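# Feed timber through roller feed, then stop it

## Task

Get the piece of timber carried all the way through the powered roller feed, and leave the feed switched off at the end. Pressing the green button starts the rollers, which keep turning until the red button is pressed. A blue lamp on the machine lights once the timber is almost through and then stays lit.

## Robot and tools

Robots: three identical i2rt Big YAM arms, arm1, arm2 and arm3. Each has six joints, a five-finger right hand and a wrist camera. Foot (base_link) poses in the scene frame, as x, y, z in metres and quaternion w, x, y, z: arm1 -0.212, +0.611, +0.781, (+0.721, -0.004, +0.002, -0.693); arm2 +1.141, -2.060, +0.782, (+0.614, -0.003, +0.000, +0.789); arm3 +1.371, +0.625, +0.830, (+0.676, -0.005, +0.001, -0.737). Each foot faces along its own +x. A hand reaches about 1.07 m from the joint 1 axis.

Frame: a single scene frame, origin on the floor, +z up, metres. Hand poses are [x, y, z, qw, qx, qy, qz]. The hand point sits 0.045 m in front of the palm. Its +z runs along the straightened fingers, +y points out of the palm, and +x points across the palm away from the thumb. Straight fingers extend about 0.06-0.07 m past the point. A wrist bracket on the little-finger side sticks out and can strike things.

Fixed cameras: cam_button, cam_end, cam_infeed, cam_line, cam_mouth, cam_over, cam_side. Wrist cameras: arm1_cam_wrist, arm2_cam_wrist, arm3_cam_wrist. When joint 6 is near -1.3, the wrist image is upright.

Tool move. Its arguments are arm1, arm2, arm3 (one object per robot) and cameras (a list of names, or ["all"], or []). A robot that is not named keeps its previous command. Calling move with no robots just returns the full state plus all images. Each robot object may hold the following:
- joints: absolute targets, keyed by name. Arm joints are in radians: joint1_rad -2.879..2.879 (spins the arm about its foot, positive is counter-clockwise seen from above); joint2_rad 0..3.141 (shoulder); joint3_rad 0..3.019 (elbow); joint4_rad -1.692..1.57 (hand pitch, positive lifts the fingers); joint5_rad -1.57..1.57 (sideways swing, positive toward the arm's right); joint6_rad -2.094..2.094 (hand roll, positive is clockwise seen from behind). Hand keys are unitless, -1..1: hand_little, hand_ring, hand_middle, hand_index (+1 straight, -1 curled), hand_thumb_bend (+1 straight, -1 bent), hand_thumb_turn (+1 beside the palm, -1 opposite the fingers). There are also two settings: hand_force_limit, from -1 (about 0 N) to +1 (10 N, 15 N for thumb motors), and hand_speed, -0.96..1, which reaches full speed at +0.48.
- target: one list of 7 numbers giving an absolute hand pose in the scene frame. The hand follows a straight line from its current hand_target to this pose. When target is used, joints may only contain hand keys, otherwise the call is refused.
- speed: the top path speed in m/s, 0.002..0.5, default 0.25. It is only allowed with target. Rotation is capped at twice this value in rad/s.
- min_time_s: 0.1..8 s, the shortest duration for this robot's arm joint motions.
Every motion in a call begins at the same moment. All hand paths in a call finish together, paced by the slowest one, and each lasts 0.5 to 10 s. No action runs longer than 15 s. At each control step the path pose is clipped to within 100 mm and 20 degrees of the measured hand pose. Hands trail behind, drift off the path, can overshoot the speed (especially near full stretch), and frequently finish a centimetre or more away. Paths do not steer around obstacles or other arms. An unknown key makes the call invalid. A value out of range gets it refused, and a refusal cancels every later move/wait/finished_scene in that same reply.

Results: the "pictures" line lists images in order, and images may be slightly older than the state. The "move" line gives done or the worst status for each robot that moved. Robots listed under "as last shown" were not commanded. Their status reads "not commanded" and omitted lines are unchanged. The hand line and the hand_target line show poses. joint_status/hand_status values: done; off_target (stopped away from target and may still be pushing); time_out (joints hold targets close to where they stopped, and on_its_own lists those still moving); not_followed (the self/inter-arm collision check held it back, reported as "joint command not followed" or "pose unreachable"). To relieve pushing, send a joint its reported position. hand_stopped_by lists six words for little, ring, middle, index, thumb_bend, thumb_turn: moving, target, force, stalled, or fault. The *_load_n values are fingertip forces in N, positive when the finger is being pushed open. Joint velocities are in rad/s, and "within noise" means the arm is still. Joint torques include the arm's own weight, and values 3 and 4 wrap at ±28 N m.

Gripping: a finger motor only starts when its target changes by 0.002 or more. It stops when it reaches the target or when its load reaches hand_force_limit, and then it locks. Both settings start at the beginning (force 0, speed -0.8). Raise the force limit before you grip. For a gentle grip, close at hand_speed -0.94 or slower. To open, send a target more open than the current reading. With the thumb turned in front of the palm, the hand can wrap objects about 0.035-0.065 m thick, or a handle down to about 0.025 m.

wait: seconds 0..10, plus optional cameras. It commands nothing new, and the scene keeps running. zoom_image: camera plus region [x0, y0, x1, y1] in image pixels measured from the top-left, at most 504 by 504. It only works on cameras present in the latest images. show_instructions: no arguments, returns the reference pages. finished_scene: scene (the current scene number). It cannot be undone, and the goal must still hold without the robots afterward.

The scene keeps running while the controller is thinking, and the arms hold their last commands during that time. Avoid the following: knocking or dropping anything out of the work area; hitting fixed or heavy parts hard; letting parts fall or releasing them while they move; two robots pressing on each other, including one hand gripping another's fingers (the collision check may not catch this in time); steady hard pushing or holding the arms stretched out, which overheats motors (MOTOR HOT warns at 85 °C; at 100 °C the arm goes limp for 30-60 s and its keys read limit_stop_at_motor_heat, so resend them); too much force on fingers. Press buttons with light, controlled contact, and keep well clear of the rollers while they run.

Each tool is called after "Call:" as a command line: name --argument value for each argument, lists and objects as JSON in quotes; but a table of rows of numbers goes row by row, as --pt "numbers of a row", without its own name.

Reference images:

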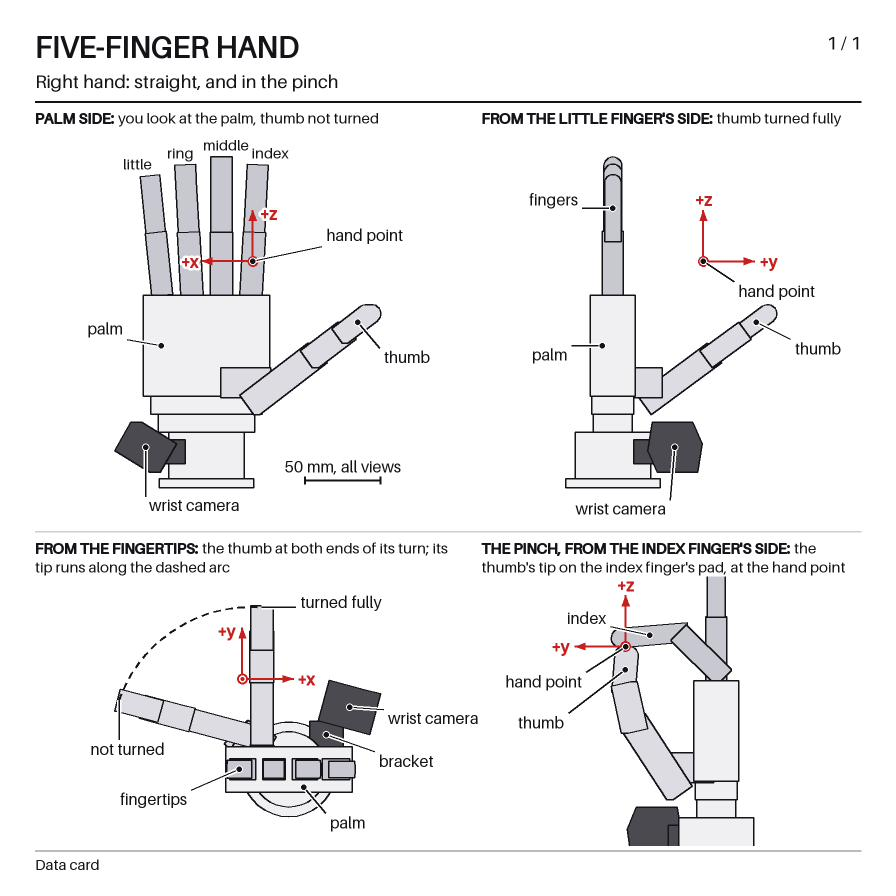

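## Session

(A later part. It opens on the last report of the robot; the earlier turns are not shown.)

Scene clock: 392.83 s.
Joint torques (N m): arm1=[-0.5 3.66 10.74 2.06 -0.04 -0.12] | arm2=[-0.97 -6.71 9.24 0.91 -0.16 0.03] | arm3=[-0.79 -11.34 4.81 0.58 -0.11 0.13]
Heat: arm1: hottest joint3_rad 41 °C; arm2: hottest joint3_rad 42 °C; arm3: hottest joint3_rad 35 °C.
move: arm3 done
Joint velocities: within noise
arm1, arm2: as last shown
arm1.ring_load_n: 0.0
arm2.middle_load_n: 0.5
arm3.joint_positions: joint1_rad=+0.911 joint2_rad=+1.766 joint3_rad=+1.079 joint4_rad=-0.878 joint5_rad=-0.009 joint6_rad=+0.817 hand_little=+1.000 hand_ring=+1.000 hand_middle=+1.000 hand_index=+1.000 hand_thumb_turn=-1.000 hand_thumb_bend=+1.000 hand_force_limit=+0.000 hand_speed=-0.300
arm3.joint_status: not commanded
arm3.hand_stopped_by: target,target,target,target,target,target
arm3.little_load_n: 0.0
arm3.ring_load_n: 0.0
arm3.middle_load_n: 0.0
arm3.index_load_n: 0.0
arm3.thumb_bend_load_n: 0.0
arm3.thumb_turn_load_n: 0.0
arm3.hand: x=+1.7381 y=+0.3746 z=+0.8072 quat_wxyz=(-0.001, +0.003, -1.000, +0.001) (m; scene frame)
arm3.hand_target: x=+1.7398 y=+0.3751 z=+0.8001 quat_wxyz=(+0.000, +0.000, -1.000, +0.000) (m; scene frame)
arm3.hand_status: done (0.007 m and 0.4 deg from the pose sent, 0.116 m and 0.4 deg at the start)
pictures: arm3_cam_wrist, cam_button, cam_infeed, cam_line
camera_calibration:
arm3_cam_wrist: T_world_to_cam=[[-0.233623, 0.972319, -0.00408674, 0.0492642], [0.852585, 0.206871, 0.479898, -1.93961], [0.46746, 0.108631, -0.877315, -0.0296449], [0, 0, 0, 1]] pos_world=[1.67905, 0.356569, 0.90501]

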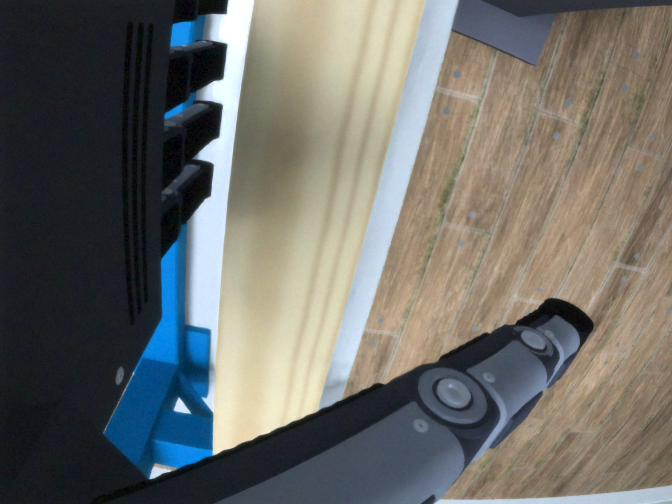

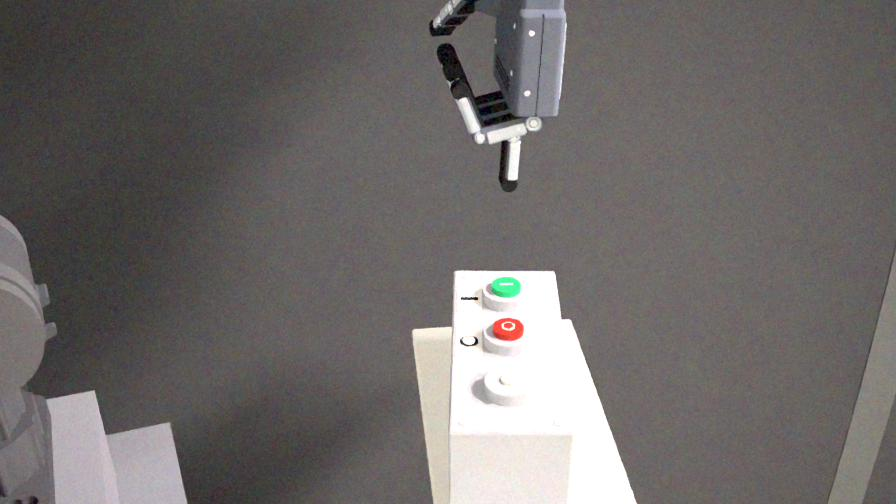

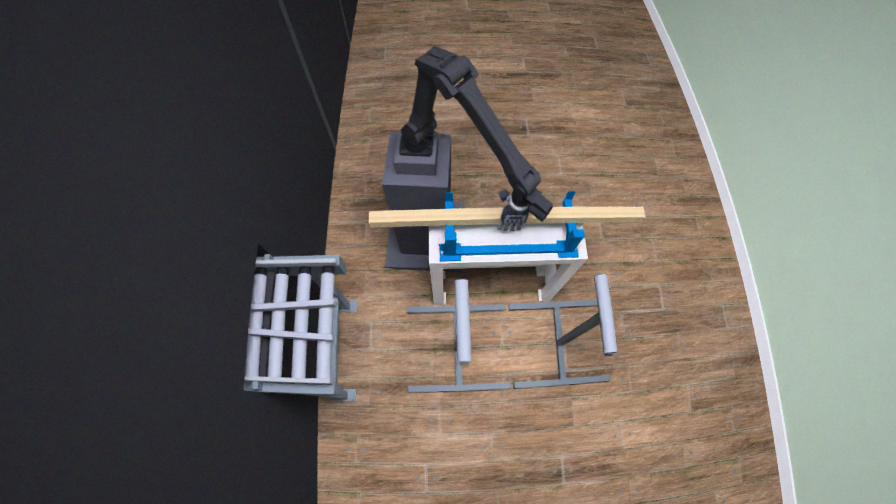

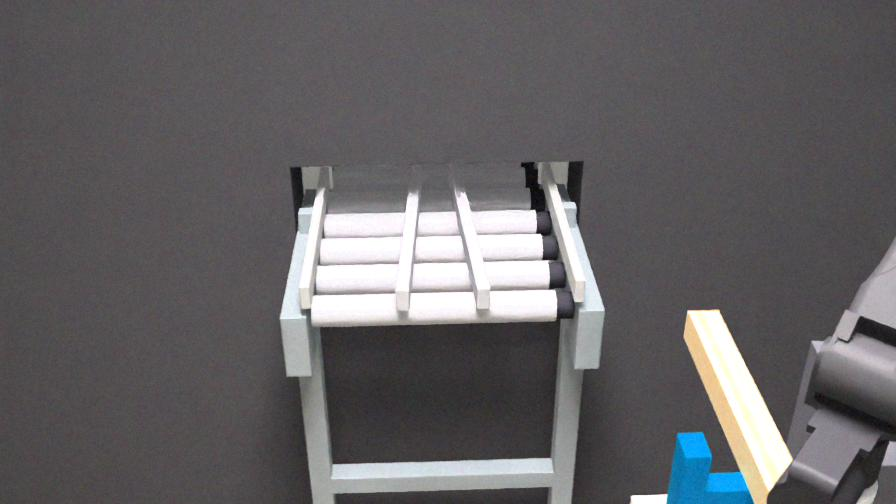

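Call:
move --arm3 '{"target": [1.74, 0.373, 0.742, 0, 0, 1, 0], "speed": 0.06}' --arm2 '{"target": [0.974, -1.740, 0.897, 0, 1, 0, 0], "speed": 0.06}' --cameras '["cam_line"]'

Call:
wait --seconds 0.3 --cameras '["arm3_cam_wrist", "cam_button", "cam_infeed", "cam_line", "arm2_cam_wrist"]'

Call:
zoom_image --camera "cam_button" --region '[420, 80, 620, 350]'

Call:
zoom_image --camera "cam_infeed" --region '[440, 170, 600, 270]'

Scene clock: 430.23 s.
Joint torques (N m): arm1=[-0.62 3.55 10.71 2.07 -0.03 -0.12] | arm2=[-1.03 -6.95 8.84 0.91 -0.16 -0.01] | arm3=[-1.14 -11.75 4.05 0.68 -0.11 0.11]
Heat: arm1: hottest joint3_rad 42 °C; arm2: hottest joint3_rad 42 °C; arm3: hottest joint3_rad 35 °C.
move: arm2 done; arm3 done
Joint velocities: within noise
arm1: as last shown
arm2.joint_positions: joint1_rad=+0.103 joint2_rad=+1.444 joint3_rad=+1.099 joint4_rad=-1.233 joint5_rad=+0.001 joint6_rad=+0.344 hand_little=-1.000 hand_ring=-1.000 hand_middle=-1.000 hand_index=+1.000 hand_thumb_turn=+1.000 hand_thumb_bend=+1.000 hand_force_limit=+0.000 hand_speed=-0.300
arm2.joint_status: not commanded
arm2.hand_stopped_by: target,target,target,target,target,target
arm2.little_load_n: 0.0
arm2.ring_load_n: 0.0
arm2.middle_load_n: 0.0
arm2.index_load_n: 0.0
arm2.thumb_bend_load_n: 0.0
arm2.thumb_turn_load_n: 0.0
arm2.hand: x=+0.9739 y=-1.7459 z=+0.8983 quat_wxyz=(+0.005, +1.000, +0.004, +0.004) (m; scene frame)
arm2.hand_target: x=+0.9740 y=-1.7400 z=+0.8972 quat_wxyz=(+0.000, +1.000, +0.000, +0.000) (m; scene frame)
arm2.hand_status: done (0.006 m and 0.9 deg from the pose sent, 0.060 m and 1.1 deg at the start)
arm3.joint_positions: joint1_rad=+0.911 joint2_rad=+1.875 joint3_rad=+1.052 joint4_rad=-0.735 joint5_rad=-0.009 joint6_rad=+0.818 hand_little=+1.000 hand_ring=+1.000 hand_middle=+1.000 hand_index=+1.000 hand_thumb_turn=-1.000 hand_thumb_bend=+1.000 hand_force_limit=+0.000 hand_speed=-0.300
arm3.joint_status: not commanded
arm3.hand_stopped_by: target,target,target,target,target,target
arm3.little_load_n: 0.0
arm3.ring_load_n: 0.0
arm3.middle_load_n: 0.0
arm3.index_load_n: 0.0
arm3.thumb_bend_load_n: 0.0
arm3.thumb_turn_load_n: 0.0
arm3.hand: x=+1.7410 y=+0.3713 z=+0.7520 quat_wxyz=(-0.004, +0.003, -1.000, +0.004) (m; scene frame)
arm3.hand_target: x=+1.7399 y=+0.3730 z=+0.7422 quat_wxyz=(+0.000, +0.000, -1.000, +0.000) (m; scene frame)
arm3.hand_status: done (0.010 m and 0.7 deg from the pose sent, 0.065 m and 0.4 deg at the start)
pictures: cam_line

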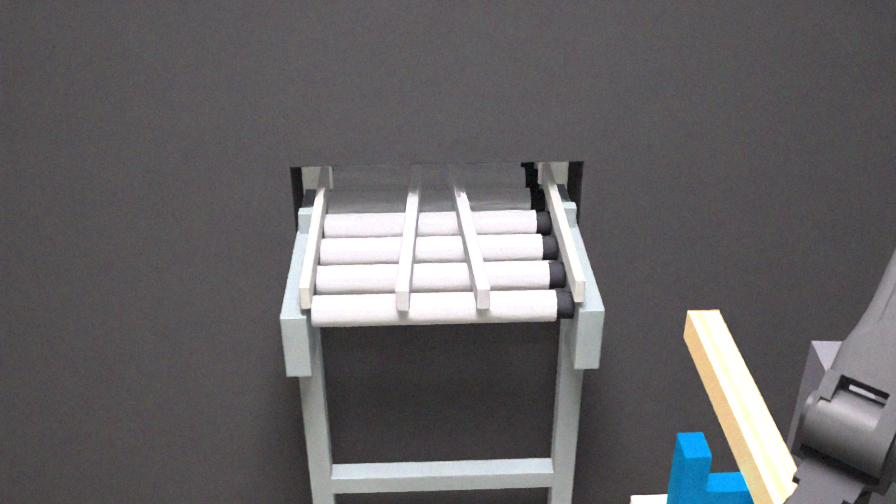

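Scene clock: 430.53 s.
Joint torques (N m): arm1=[-0.38 3.84 10.65 2.17 -0.06 -0.12] | arm2=[-1.03 -6.95 8.8 0.91 -0.16 -0.01] | arm3=[-1.14 -11.46 4.08 0.65 -0.1 0.11]
Heat: arm1: hottest joint3_rad 42 °C; arm2: hottest joint3_rad 42 °C; arm3: hottest joint3_rad 35 °C.
Joint velocities: within noise
arm1.joint_positions: joint1_rad=+0.291 joint2_rad=+0.635 joint3_rad=+1.450 joint4_rad=-1.573 joint5_rad=-0.289 joint6_rad=-1.280 hand_little=+1.000 hand_ring=+1.000 hand_middle=+1.000 hand_index=+1.000 hand_thumb_turn=+1.000 hand_thumb_bend=+1.000 hand_force_limit=+0.000 hand_speed=-0.800
arm1.joint_status: not commanded
arm1.hand_stopped_by: target,target,target,target,target,target
arm1.little_load_n: 0.0
arm1.ring_load_n: 0.0
arm1.middle_load_n: 0.0
arm1.index_load_n: 0.0
arm1.thumb_bend_load_n: 0.0
arm1.thumb_turn_load_n: 0.0
arm1.hand: x=-0.1396 y=+0.4392 z=+1.2467 quat_wxyz=(+0.064, +0.697, -0.588, +0.406) (m; scene frame)
arm1.hand_target: x=-0.1399 y=+0.4402 z=+1.2545 quat_wxyz=(+0.069, +0.695, -0.584, +0.414) (m; scene frame)
arm1.hand_status: not commanded
arm2.joint_positions: joint1_rad=+0.103 joint2_rad=+1.444 joint3_rad=+1.099 joint4_rad=-1.233 joint5_rad=+0.001 joint6_rad=+0.344 hand_little=-1.000 hand_ring=-1.000 hand_middle=-1.000 hand_index=+1.000 hand_thumb_turn=+1.000 hand_thumb_bend=+1.000 hand_force_limit=+0.000 hand_speed=-0.300
arm2.joint_status: not commanded
arm2.hand_stopped_by: target,target,target,target,target,target
arm2.little_load_n: 0.0
arm2.ring_load_n: 0.0
arm2.middle_load_n: 0.0
arm2.index_load_n: 0.0
arm2.thumb_bend_load_n: 0.0
arm2.thumb_turn_load_n: 0.0
arm2.hand: x=+0.9739 y=-1.7459 z=+0.8983 quat_wxyz=(+0.005, +1.000, +0.004, +0.004) (m; scene frame)
arm2.hand_target: x=+0.9740 y=-1.7400 z=+0.8972 quat_wxyz=(+0.000, +1.000, +0.000, +0.000) (m; scene frame)
arm2.hand_status: done (0.006 m and 0.9 deg from the pose sent, 0.060 m and 1.1 deg at the start)
arm3.joint_positions: joint1_rad=+0.911 joint2_rad=+1.875 joint3_rad=+1.052 joint4_rad=-0.735 joint5_rad=-0.009 joint6_rad=+0.818 hand_little=+1.000 hand_ring=+1.000 hand_middle=+1.000 hand_index=+1.000 hand_thumb_turn=-1.000 hand_thumb_bend=+1.000 hand_force_limit=+0.000 hand_speed=-0.300
arm3.joint_status: not commanded
arm3.hand_stopped_by: target,target,target,target,target,target
arm3.little_load_n: 0.0
arm3.ring_load_n: 0.0
arm3.middle_load_n: 0.0
arm3.index_load_n: 0.0
arm3.thumb_bend_load_n: -0.5
arm3.thumb_turn_load_n: 0.0
arm3.hand: x=+1.7410 y=+0.3713 z=+0.7520 quat_wxyz=(-0.004, +0.003, -1.000, +0.004) (m; scene frame)
arm3.hand_target: x=+1.7399 y=+0.3730 z=+0.7422 quat_wxyz=(+0.000, +0.000, -1.000, +0.000) (m; scene frame)
arm3.hand_status: done (0.010 m and 0.7 deg from the pose sent, 0.065 m and 0.4 deg at the start)
wait: 0.30 s; at rest by 0.27 s
pictures: arm2_cam_wrist, arm3_cam_wrist, cam_button, cam_infeed, cam_line
camera_calibration:
arm2_cam_wrist: T_world_to_cam=[[0.296758, -0.954282, 0.0357806, -1.98842], [-0.837331, -0.242009, 0.490212, -0.0468686], [-0.459141, -0.175435, -0.870869, 1.04766], [0, 0, 0, 1]] pos_world=[1.03186, -1.72506, 1.0065]
arm3_cam_wrist: T_world_to_cam=[[-0.233237, 0.972367, -0.0101555, 0.0568033], [0.850091, 0.208956, 0.483407, -1.91401], [0.472172, 0.104115, -0.875337, -0.0870722], [0, 0, 0, 1]] pos_world=[1.68145, 0.353776, 0.849607]

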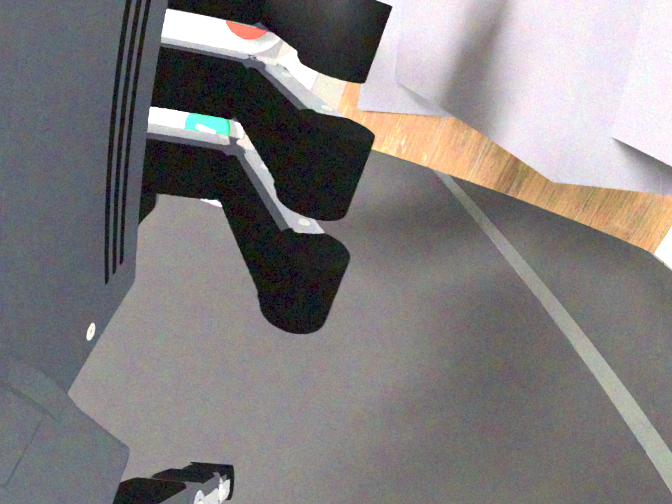

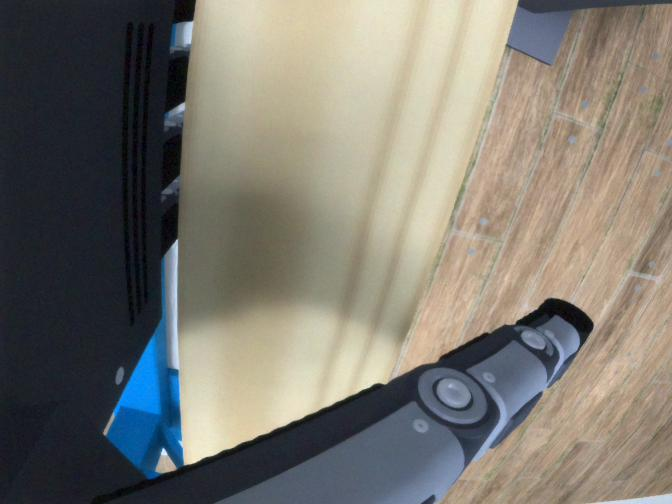

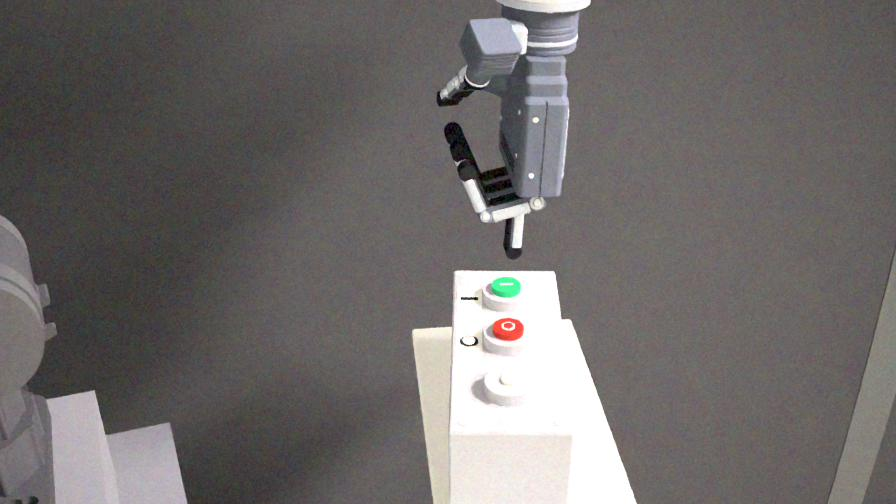

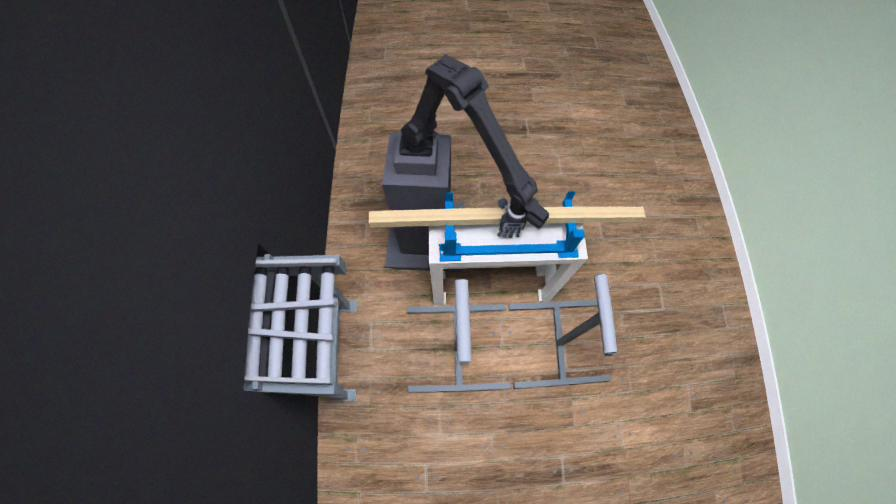

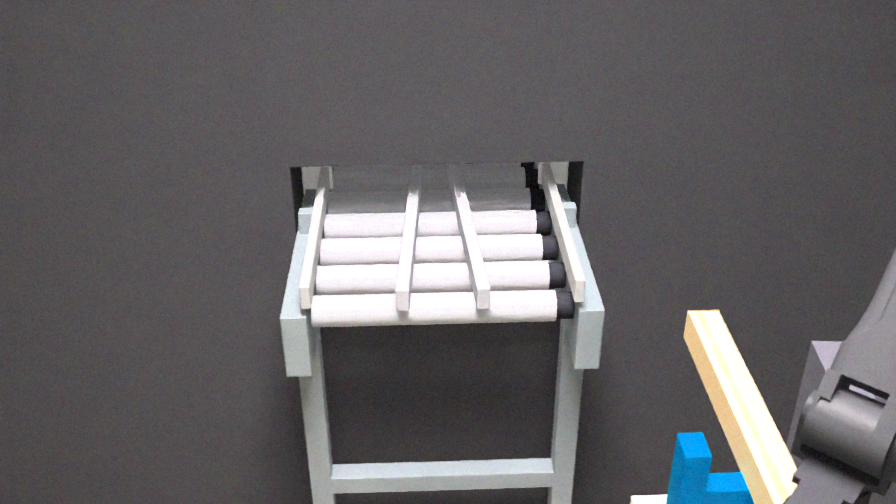

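Scaled by 1.867 from the camera's 896x504 image, which has a finer 1280x720 frame.

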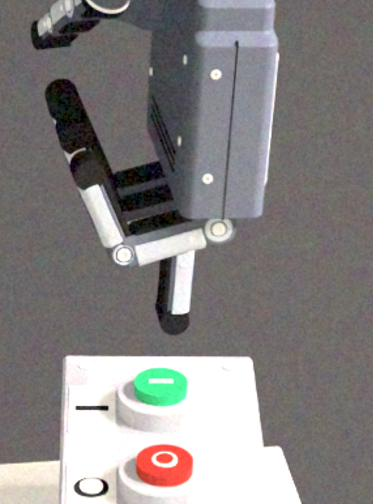

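Scaled by 3.150 from the camera's 896x504 image, which has a finer 1280x720 frame.

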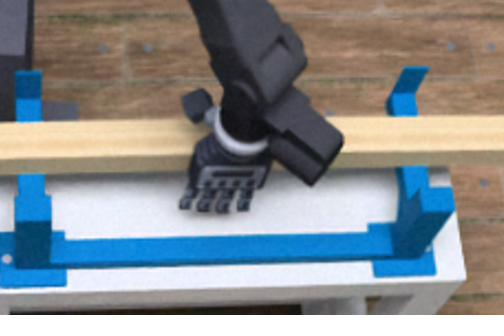

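Call:
move --arm3 '{"target": [1.74, 0.371, 0.728, 0, 0, 1, 0], "speed": 0.06}' --arm2 '{"target": [0.978, -1.744, 0.886, 0, 1, 0, 0], "speed": 0.06}' --cameras '[]'

Call:
move --arm3 '{"joints": {"hand_little": -0.3, "hand_ring": -0.3, "hand_middle": -0.3, "hand_index": -0.3, "hand_speed": -0.8, "hand_force_limit": -0.2}}' --cameras '["arm3_cam_wrist", "cam_infeed", "cam_mouth"]'

Scene clock: 461.63 s.
Joint torques (N m): arm1=[-0.38 3.49 10.73 2.07 -0.05 -0.11] | arm2=[-0.97 -7 8.61 0.91 -0.16 -0.08] | arm3=[-1.44 -11.58 3.96 0.66 -0.11 0.08]
Heat: arm1: hottest joint3_rad 42 °C; arm2: hottest joint3_rad 41 °C; arm3: hottest joint3_rad 34 °C.
move: arm2 done; arm3 off_target
Joint velocities: within noise
arm1: as last shown
arm1.thumb_bend_load_n: -0.5
arm2.joint_positions: joint1_rad=+0.097 joint2_rad=+1.444 joint3_rad=+1.067 joint4_rad=-1.203 joint5_rad=+0.001 joint6_rad=+0.344 hand_little=-1.000 hand_ring=-1.000 hand_middle=-1.000 hand_index=+1.000 hand_thumb_turn=+1.000 hand_thumb_bend=+1.000 hand_force_limit=+0.000 hand_speed=-0.300
arm2.joint_status: not commanded
arm2.hand_stopped_by: target,target,target,target,target,target
arm2.little_load_n: 0.0
arm2.ring_load_n: 0.0
arm2.middle_load_n: 0.0
arm2.index_load_n: 0.0
arm2.thumb_bend_load_n: 0.0
arm2.thumb_turn_load_n: 0.0
arm2.hand: x=+0.9774 y=-1.7494 z=+0.8868 quat_wxyz=(+0.006, +1.000, +0.001, +0.004) (m; scene frame)
arm2.hand_target: x=+0.9780 y=-1.7442 z=+0.8861 quat_wxyz=(+0.000, +1.000, +0.000, +0.000) (m; scene frame)
arm2.hand_status: done (0.006 m and 0.8 deg from the pose sent, 0.013 m and 0.9 deg at the start)
arm3.joint_positions: joint1_rad=+0.911 joint2_rad=+1.905 joint3_rad=+1.052 joint4_rad=-0.704 joint5_rad=-0.009 joint6_rad=+0.818 hand_little=+1.000 hand_ring=+1.000 hand_middle=+1.000 hand_index=+1.000 hand_thumb_turn=-1.000 hand_thumb_bend=+1.000 hand_force_limit=+0.000 hand_speed=-0.300
arm3.joint_status: not commanded
arm3.hand_stopped_by: target,target,target,target,target,target
arm3.little_load_n: 0.0
arm3.ring_load_n: 0.0
arm3.middle_load_n: 0.0
arm3.index_load_n: 0.0
arm3.thumb_bend_load_n: -0.5
arm3.thumb_turn_load_n: 0.0
arm3.hand: x=+1.7423 y=+0.3699 z=+0.7386 quat_wxyz=(-0.004, +0.003, -1.000, +0.004) (m; scene frame)
arm3.hand_target: x=+1.7398 y=+0.3711 z=+0.7282 quat_wxyz=(+0.000, +0.000, -1.000, +0.000) (m; scene frame)
arm3.hand_status: off_target (0.011 m and 0.8 deg from the pose sent, 0.024 m and 0.7 deg at the start)
pictures: none
No camera images: "cameras" was empty.

Scene clock: 464.47 s.
Joint torques (N m): arm1=[-0.32 3.78 10.77 2.04 -0.04 -0.12] | arm2=[-0.97 -7 8.59 0.91 -0.16 -0.08] | arm3=[-1.26 -11.69 3.86 0.64 -0.11 0.08]
Heat: arm1: hottest joint3_rad 42 °C; arm2: hottest joint3_rad 41 °C; arm3: hottest joint3_rad 34 °C.
move: arm3 done
Joint velocities: within noise
arm1, arm2: as last shown
arm1.thumb_bend_load_n: 0.0
arm3.joint_positions: joint1_rad=+0.911 joint2_rad=+1.905 joint3_rad=+1.052 joint4_rad=-0.704 joint5_rad=-0.009 joint6_rad=+0.818 hand_little=-0.300 hand_ring=-0.300 hand_middle=-0.300 hand_index=-0.300 hand_thumb_turn=-1.000 hand_thumb_bend=+1.000 hand_force_limit=-0.200 hand_speed=-0.800
arm3.joint_status: all done
arm3.hand_stopped_by: target,target,target,target,target,target
arm3.little_load_n: 0.0
arm3.ring_load_n: 0.0
arm3.middle_load_n: 0.0
arm3.index_load_n: 0.0
arm3.thumb_bend_load_n: 0.0
arm3.thumb_turn_load_n: 0.0
arm3.hand: x=+1.7423 y=+0.3699 z=+0.7386 quat_wxyz=(-0.004, +0.003, -1.000, +0.004) (m; scene frame)
arm3.hand_target: x=+1.7398 y=+0.3711 z=+0.7282 quat_wxyz=(+0.000, +0.000, -1.000, +0.000) (m; scene frame)
arm3.hand_status: not commanded
pictures: arm3_cam_wrist, cam_infeed, cam_mouth
camera_calibration:
arm3_cam_wrist: T_world_to_cam=[[-0.233282, 0.972347, -0.0110426, 0.0590567], [0.849691, 0.209351, 0.48394, -1.90823], [0.472869, 0.103511, -0.875032, -0.100583], [0, 0, 0, 1]] pos_world=[1.68274, 0.352477, 0.836106]

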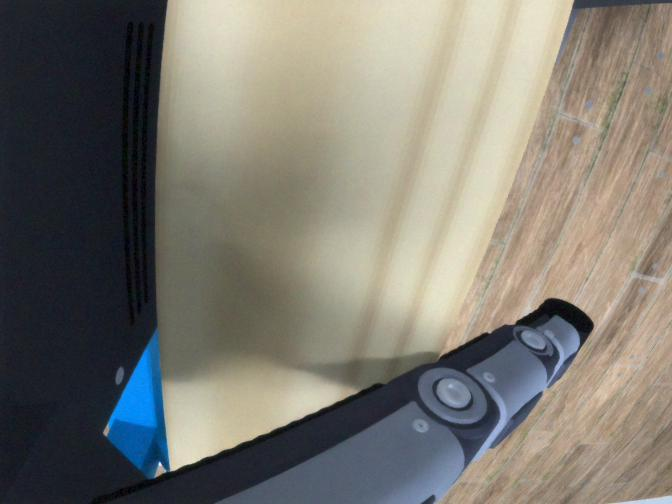

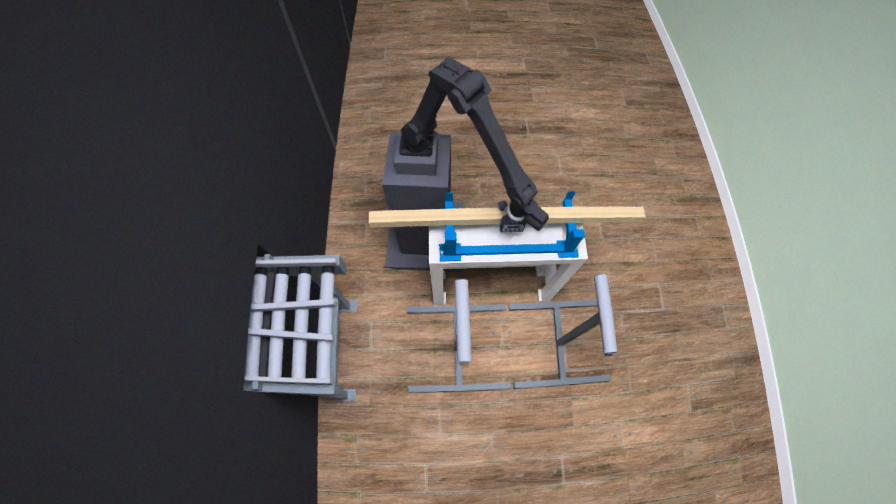

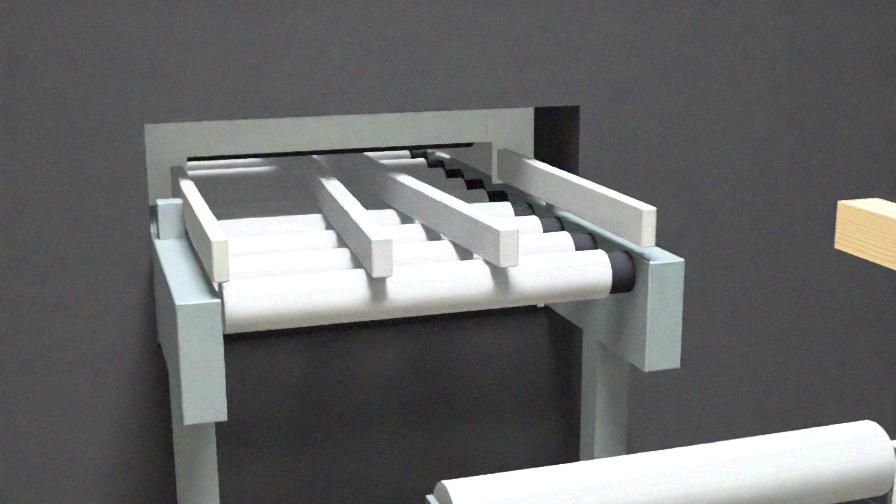

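Call:
move --arm3 '{"joints": {"hand_little": -0.8, "hand_ring": -0.8, "hand_middle": -0.8, "hand_index": -0.8, "hand_thumb_bend": -0.8, "hand_speed": -0.8, "hand_force_limit": -0.5}}' --cameras '["arm3_cam_wrist", "cam_infeed", "cam_mouth", "cam_line"]'

Scene clock: 476.83 s.
Joint torques (N m): arm1=[-0.62 3.49 10.76 2.11 -0.04 -0.12] | arm2=[-0.97 -7 8.59 0.91 -0.16 -0.08] | arm3=[-1.44 -11.81 3.96 0.49 -0.11 0.06]
Heat: arm1: hottest joint3_rad 42 °C; arm2: hottest joint3_rad 41 °C; arm3: hottest joint3_rad 34 °C.
move: arm3 off_target
Joint velocities: within noise
arm1, arm2: as last shown
arm3.joint_positions: joint1_rad=+0.911 joint2_rad=+1.908 joint3_rad=+1.051 joint4_rad=-0.700 joint5_rad=-0.009 joint6_rad=+0.818 hand_little=-0.370 hand_ring=-0.333 hand_middle=-0.316 hand_index=-0.351 hand_thumb_turn=-1.000 hand_thumb_bend=+0.977 hand_force_limit=-0.500 hand_speed=-0.800
arm3.joint_status: hand_little off_target (ended at -0.370, target -0.800); hand_ring off_target (ended at -0.333, target -0.800); hand_middle off_target (ended at -0.316, target -0.800); hand_index off_target (ended at -0.351, target -0.800); hand_thumb_bend off_target (ended at +0.977, target -0.800); the others done
arm3.hand_stopped_by: force,force,force,force,force,target
arm3.little_load_n: 6.0
arm3.ring_load_n: 2.5
arm3.middle_load_n: 0.0
arm3.index_load_n: 8.0
arm3.thumb_bend_load_n: 6.5
arm3.thumb_turn_load_n: 1.0
arm3.hand: x=+1.7423 y=+0.3700 z=+0.7373 quat_wxyz=(-0.004, +0.003, -1.000, +0.004) (m; scene frame)
arm3.hand_target: x=+1.7398 y=+0.3710 z=+0.7283 quat_wxyz=(+0.000, +0.000, -1.000, +0.000) (m; scene frame)
arm3.hand_status: not commanded
pictures: arm3_cam_wrist, cam_infeed, cam_line, cam_mouth
camera_calibration:
arm3_cam_wrist: T_world_to_cam=[[-0.233261, 0.97235, -0.0111683, 0.0589898], [0.849411, 0.209333, 0.484438, -1.90747], [0.473381, 0.103514, -0.874754, -0.102779], [0, 0, 0, 1]] pos_world=[1.68264, 0.352577, 0.834806]

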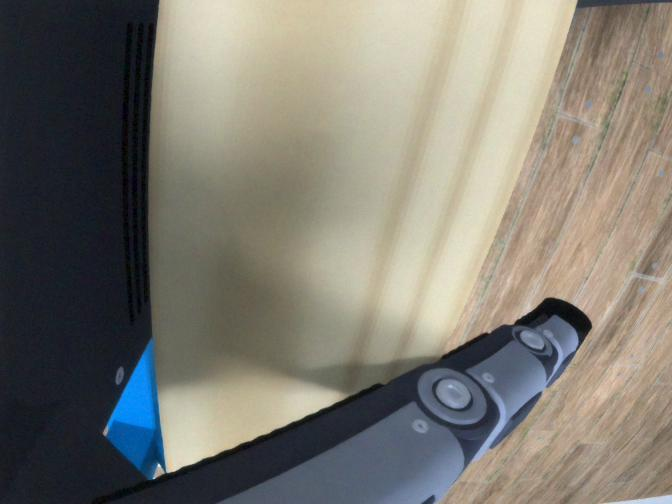

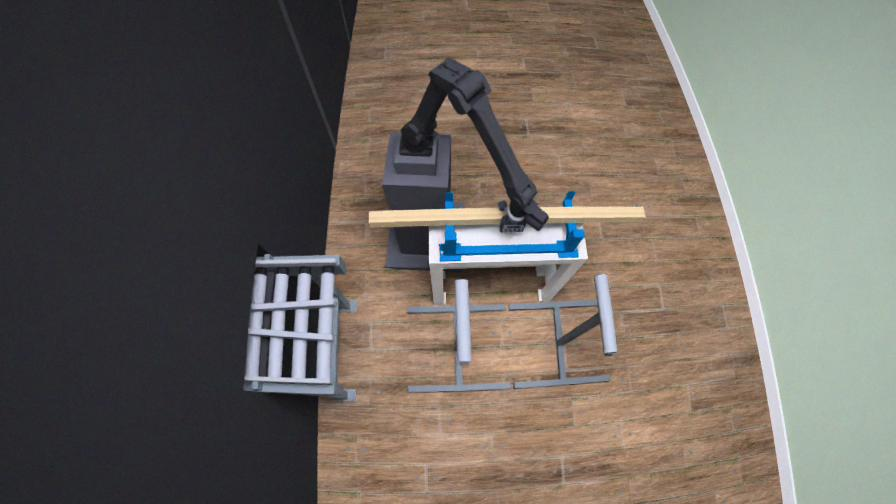

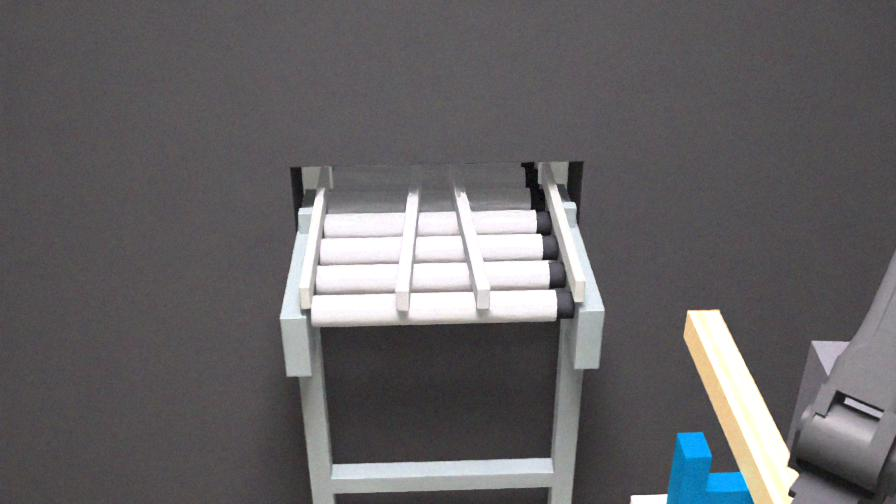

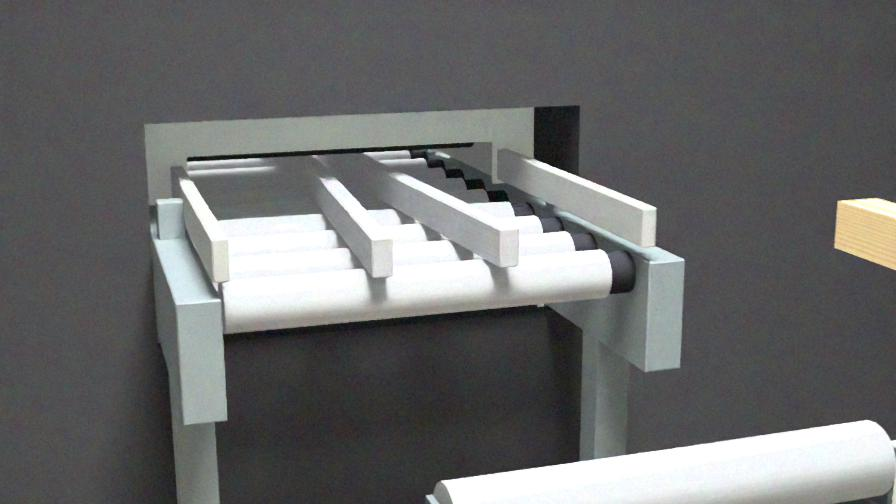

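Call:
move --arm3 '{"joints": {"hand_little": -0.85, "hand_ring": -0.85, "hand_middle": -0.85, "hand_index": -0.86, "hand_thumb_bend": -0.85, "hand_speed": -0.85, "hand_force_limit": 0.2}}' --cameras '["arm3_cam_wrist"]'

Call:
move --arm3 '{"target": [1.738, 0.371, 0.75, 0, 0, 1, 0], "speed": 0.05}' --cameras '["arm3_cam_wrist", "cam_infeed", "cam_line"]'

Scene clock: 494.20 s.
Joint torques (N m): arm1=[-0.44 3.49 10.74 2.11 -0.02 -0.11] | arm2=[-0.97 -7 8.61 0.91 -0.16 -0.08] | arm3=[-1.55 -11.69 3.99 0.43 0.01 0.16]
Heat: arm1: hottest joint3_rad 42 °C; arm2: hottest joint3_rad 40 °C; arm3: hottest joint2_rad 33 °C.
move: arm3 off_target
Joint velocities: within noise
arm1, arm2: as last shown
arm1.middle_load_n: -0.5
arm1.thumb_turn_load_n: 0.5
arm3.joint_positions: joint1_rad=+0.911 joint2_rad=+1.908 joint3_rad=+1.051 joint4_rad=-0.699 joint5_rad=-0.012 joint6_rad=+0.810 hand_little=-0.370 hand_ring=-0.344 hand_middle=-0.339 hand_index=-0.351 hand_thumb_turn=-1.000 hand_thumb_bend=+0.933 hand_force_limit=+0.200 hand_speed=-0.850
arm3.joint_status: hand_little off_target (ended at -0.370, target -0.850); hand_ring off_target (ended at -0.344, target -0.850); hand_middle off_target (ended at -0.339, target -0.850); hand_index off_target (ended at -0.351, target -0.860); hand_thumb_bend off_target (ended at +0.933, target -0.850); the others done
arm3.hand_stopped_by: force,force,force,force,force,target
arm3.little_load_n: 3.5
arm3.ring_load_n: 5.0
arm3.middle_load_n: 7.5
arm3.index_load_n: 6.0
arm3.thumb_bend_load_n: 8.5
arm3.thumb_turn_load_n: 1.0
arm3.hand: x=+1.7423 y=+0.3706 z=+0.7375 quat_wxyz=(-0.006, +0.007, -1.000, +0.003) (m; scene frame)
arm3.hand_target: x=+1.7399 y=+0.3710 z=+0.7283 quat_wxyz=(+0.000, +0.000, -1.000, +0.000) (m; scene frame)
arm3.hand_status: not commanded
pictures: arm3_cam_wrist
camera_calibration:
arm3_cam_wrist: T_world_to_cam=[[-0.240684, 0.970553, -0.00990994, 0.0710506], [0.846664, 0.214932, 0.48679, -1.9067], [0.474586, 0.108772, -0.873463, -0.107692], [0, 0, 0, 1]] pos_world=[1.68254, 0.352566, 0.834802]

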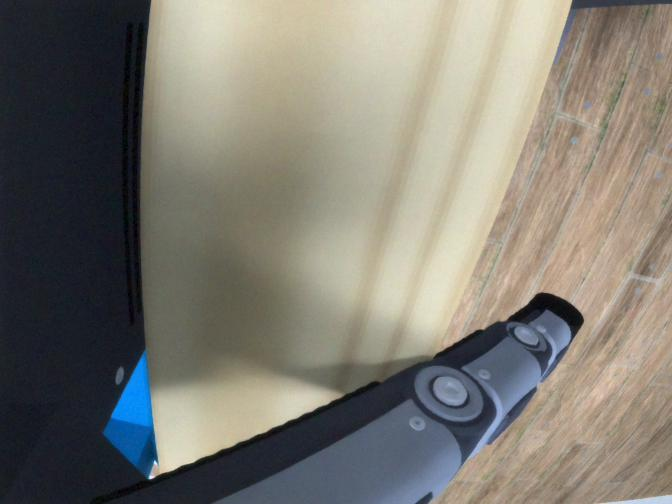

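Scene clock: 495.17 s.
Joint torques (N m): arm1=[-0.5 3.6 10.69 2.07 -0.05 -0.12] | arm2=[-0.97 -6.95 8.61 0.92 -0.16 -0.08] | arm3=[-1.85 -15.27 4.21 -0.96 0.02 0.09]
Heat: arm1: hottest joint3_rad 42 °C; arm2: hottest joint3_rad 40 °C; arm3: hottest joint2_rad 33 °C.
move: arm3 off_target
Joint velocities: within noise
arm1, arm2: as last shown
arm1.little_load_n: -0.5
arm1.middle_load_n: 0.0
arm1.thumb_turn_load_n: 0.0
arm3.joint_positions: joint1_rad=+0.911 joint2_rad=+1.905 joint3_rad=+1.051 joint4_rad=-0.710 joint5_rad=-0.012 joint6_rad=+0.813 hand_little=-0.370 hand_ring=-0.344 hand_middle=-0.340 hand_index=-0.351 hand_thumb_turn=-1.000 hand_thumb_bend=+0.932 hand_force_limit=+0.200 hand_speed=-0.850
arm3.joint_status: not commanded
arm3.hand_stopped_by: force,force,force,force,force,target
arm3.little_load_n: 3.0
arm3.ring_load_n: 2.5
arm3.middle_load_n: 2.0
arm3.index_load_n: 2.5
arm3.thumb_bend_load_n: 2.0
arm3.thumb_turn_load_n: 0.5
arm3.hand: x=+1.7409 y=+0.3720 z=+0.7388 quat_wxyz=(-0.003, +0.005, -1.000, +0.000) (m; scene frame)
arm3.hand_target: x=+1.7381 y=+0.3709 z=+0.7498 quat_wxyz=(+0.000, +0.000, -1.000, +0.000) (m; scene frame)
arm3.hand_status: off_target (0.012 m and 0.7 deg from the pose sent, 0.013 m and 1.1 deg at the start)
pictures: arm3_cam_wrist, cam_infeed, cam_line
camera_calibration:
arm3_cam_wrist: T_world_to_cam=[[-0.237655, 0.971344, -0.00327147, 0.0589577], [0.849935, 0.209579, 0.483412, -1.90772], [0.470245, 0.112105, -0.875387, -0.0982438], [0, 0, 0, 1]] pos_world=[1.68165, 0.353563, 0.836406]

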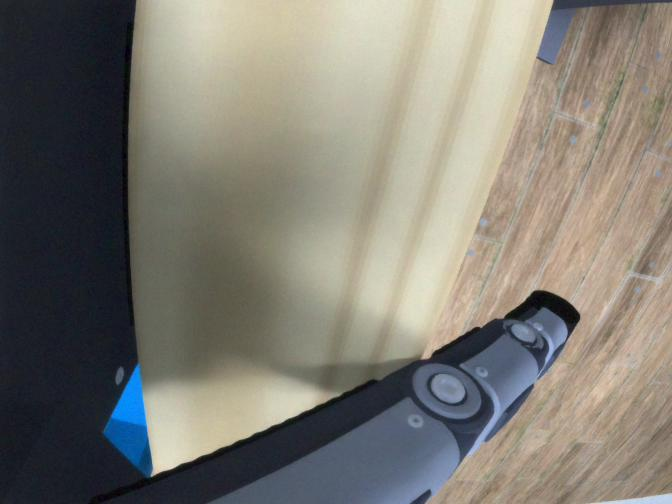

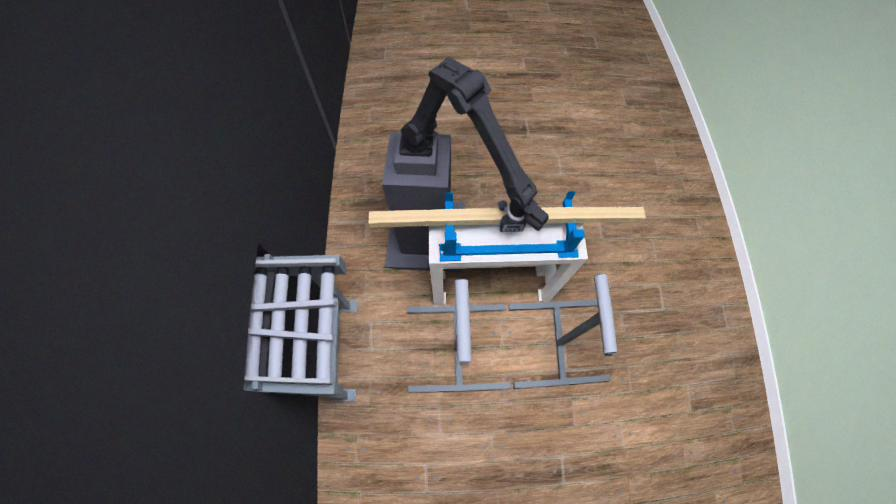

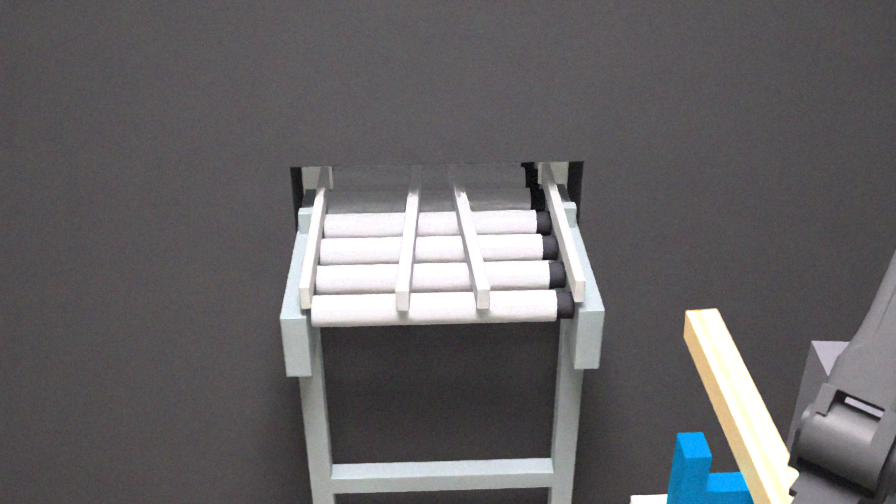

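Call:
move --arm3 '{"target": [1.738, 0.371, 0.87, 0, 0, 1, 0], "speed": 0.08}' --cameras '["arm3_cam_wrist", "cam_infeed", "cam_line"]'

Scene clock: 500.67 s.
Joint torques (N m): arm1=[-0.44 3.49 10.71 2.11 -0.05 -0.11] | arm2=[-0.97 -7 8.59 0.91 -0.16 -0.08] | arm3=[-1.73 -16.56 9.37 -0.94 -0.37 0.01]
Heat: arm1: hottest joint3_rad 42 °C; arm2: hottest joint3_rad 40 °C; arm3: hottest joint2_rad 33 °C.
move: arm3 off_target
Joint velocities: within noise
arm1, arm2: as last shown
arm1.little_load_n: 0.0
arm2.thumb_turn_load_n: -0.5
arm3.joint_positions: joint1_rad=+0.911 joint2_rad=+1.729 joint3_rad=+1.082 joint4_rad=-1.018 joint5_rad=-0.002 joint6_rad=+0.818 hand_little=-0.371 hand_ring=-0.345 hand_middle=-0.340 hand_index=-0.351 hand_thumb_turn=-1.000 hand_thumb_bend=+0.930 hand_force_limit=+0.200 hand_speed=-0.850
arm3.joint_status: not commanded
arm3.hand_stopped_by: force,force,force,force,force,target
arm3.little_load_n: 1.5
arm3.ring_load_n: 0.5
arm3.middle_load_n: 0.5
arm3.index_load_n: 3.5
arm3.thumb_bend_load_n: -0.5
arm3.thumb_turn_load_n: 0.0
arm3.hand: x=+1.7150 y=+0.3944 z=+0.8270 quat_wxyz=(+0.038, +0.003, -0.999, -0.030) (m; scene frame)
arm3.hand_target: x=+1.7361 y=+0.3727 z=+0.8696 quat_wxyz=(+0.000, +0.000, -1.000, +0.000) (m; scene frame)
arm3.hand_status: off_target (0.054 m and 5.5 deg from the pose sent, 0.131 m and 0.7 deg at the start)
pictures: arm3_cam_wrist, cam_infeed, cam_line
camera_calibration:
arm3_cam_wrist: T_world_to_cam=[[-0.229912, 0.970336, 0.0747595, -0.0461746], [0.887917, 0.177694, 0.424297, -1.93663], [0.398427, 0.163931, -0.902432, 0.113695], [0, 0, 0, 1]] pos_world=[1.66365, 0.370293, 0.927759]

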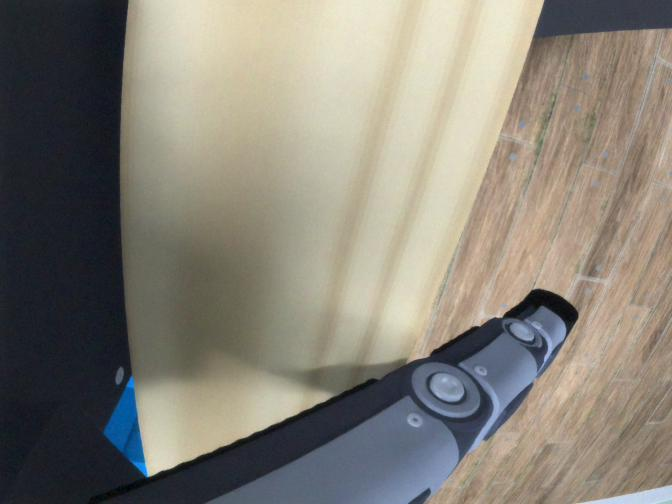

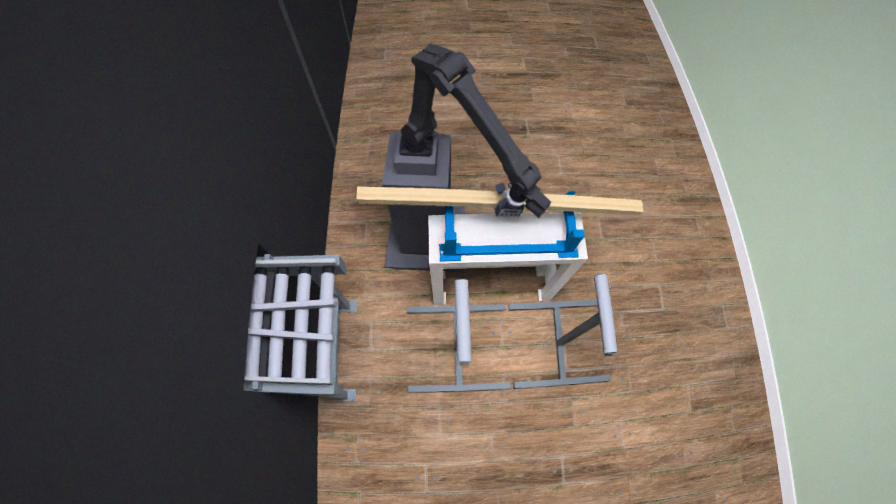

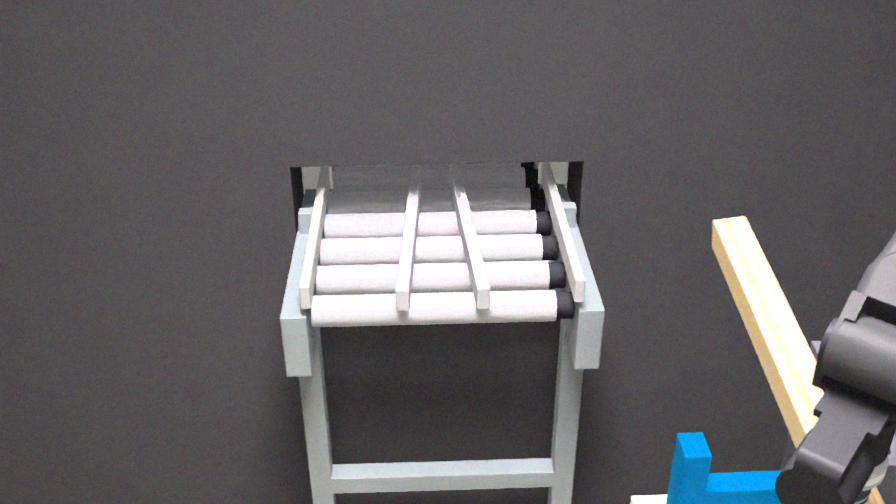

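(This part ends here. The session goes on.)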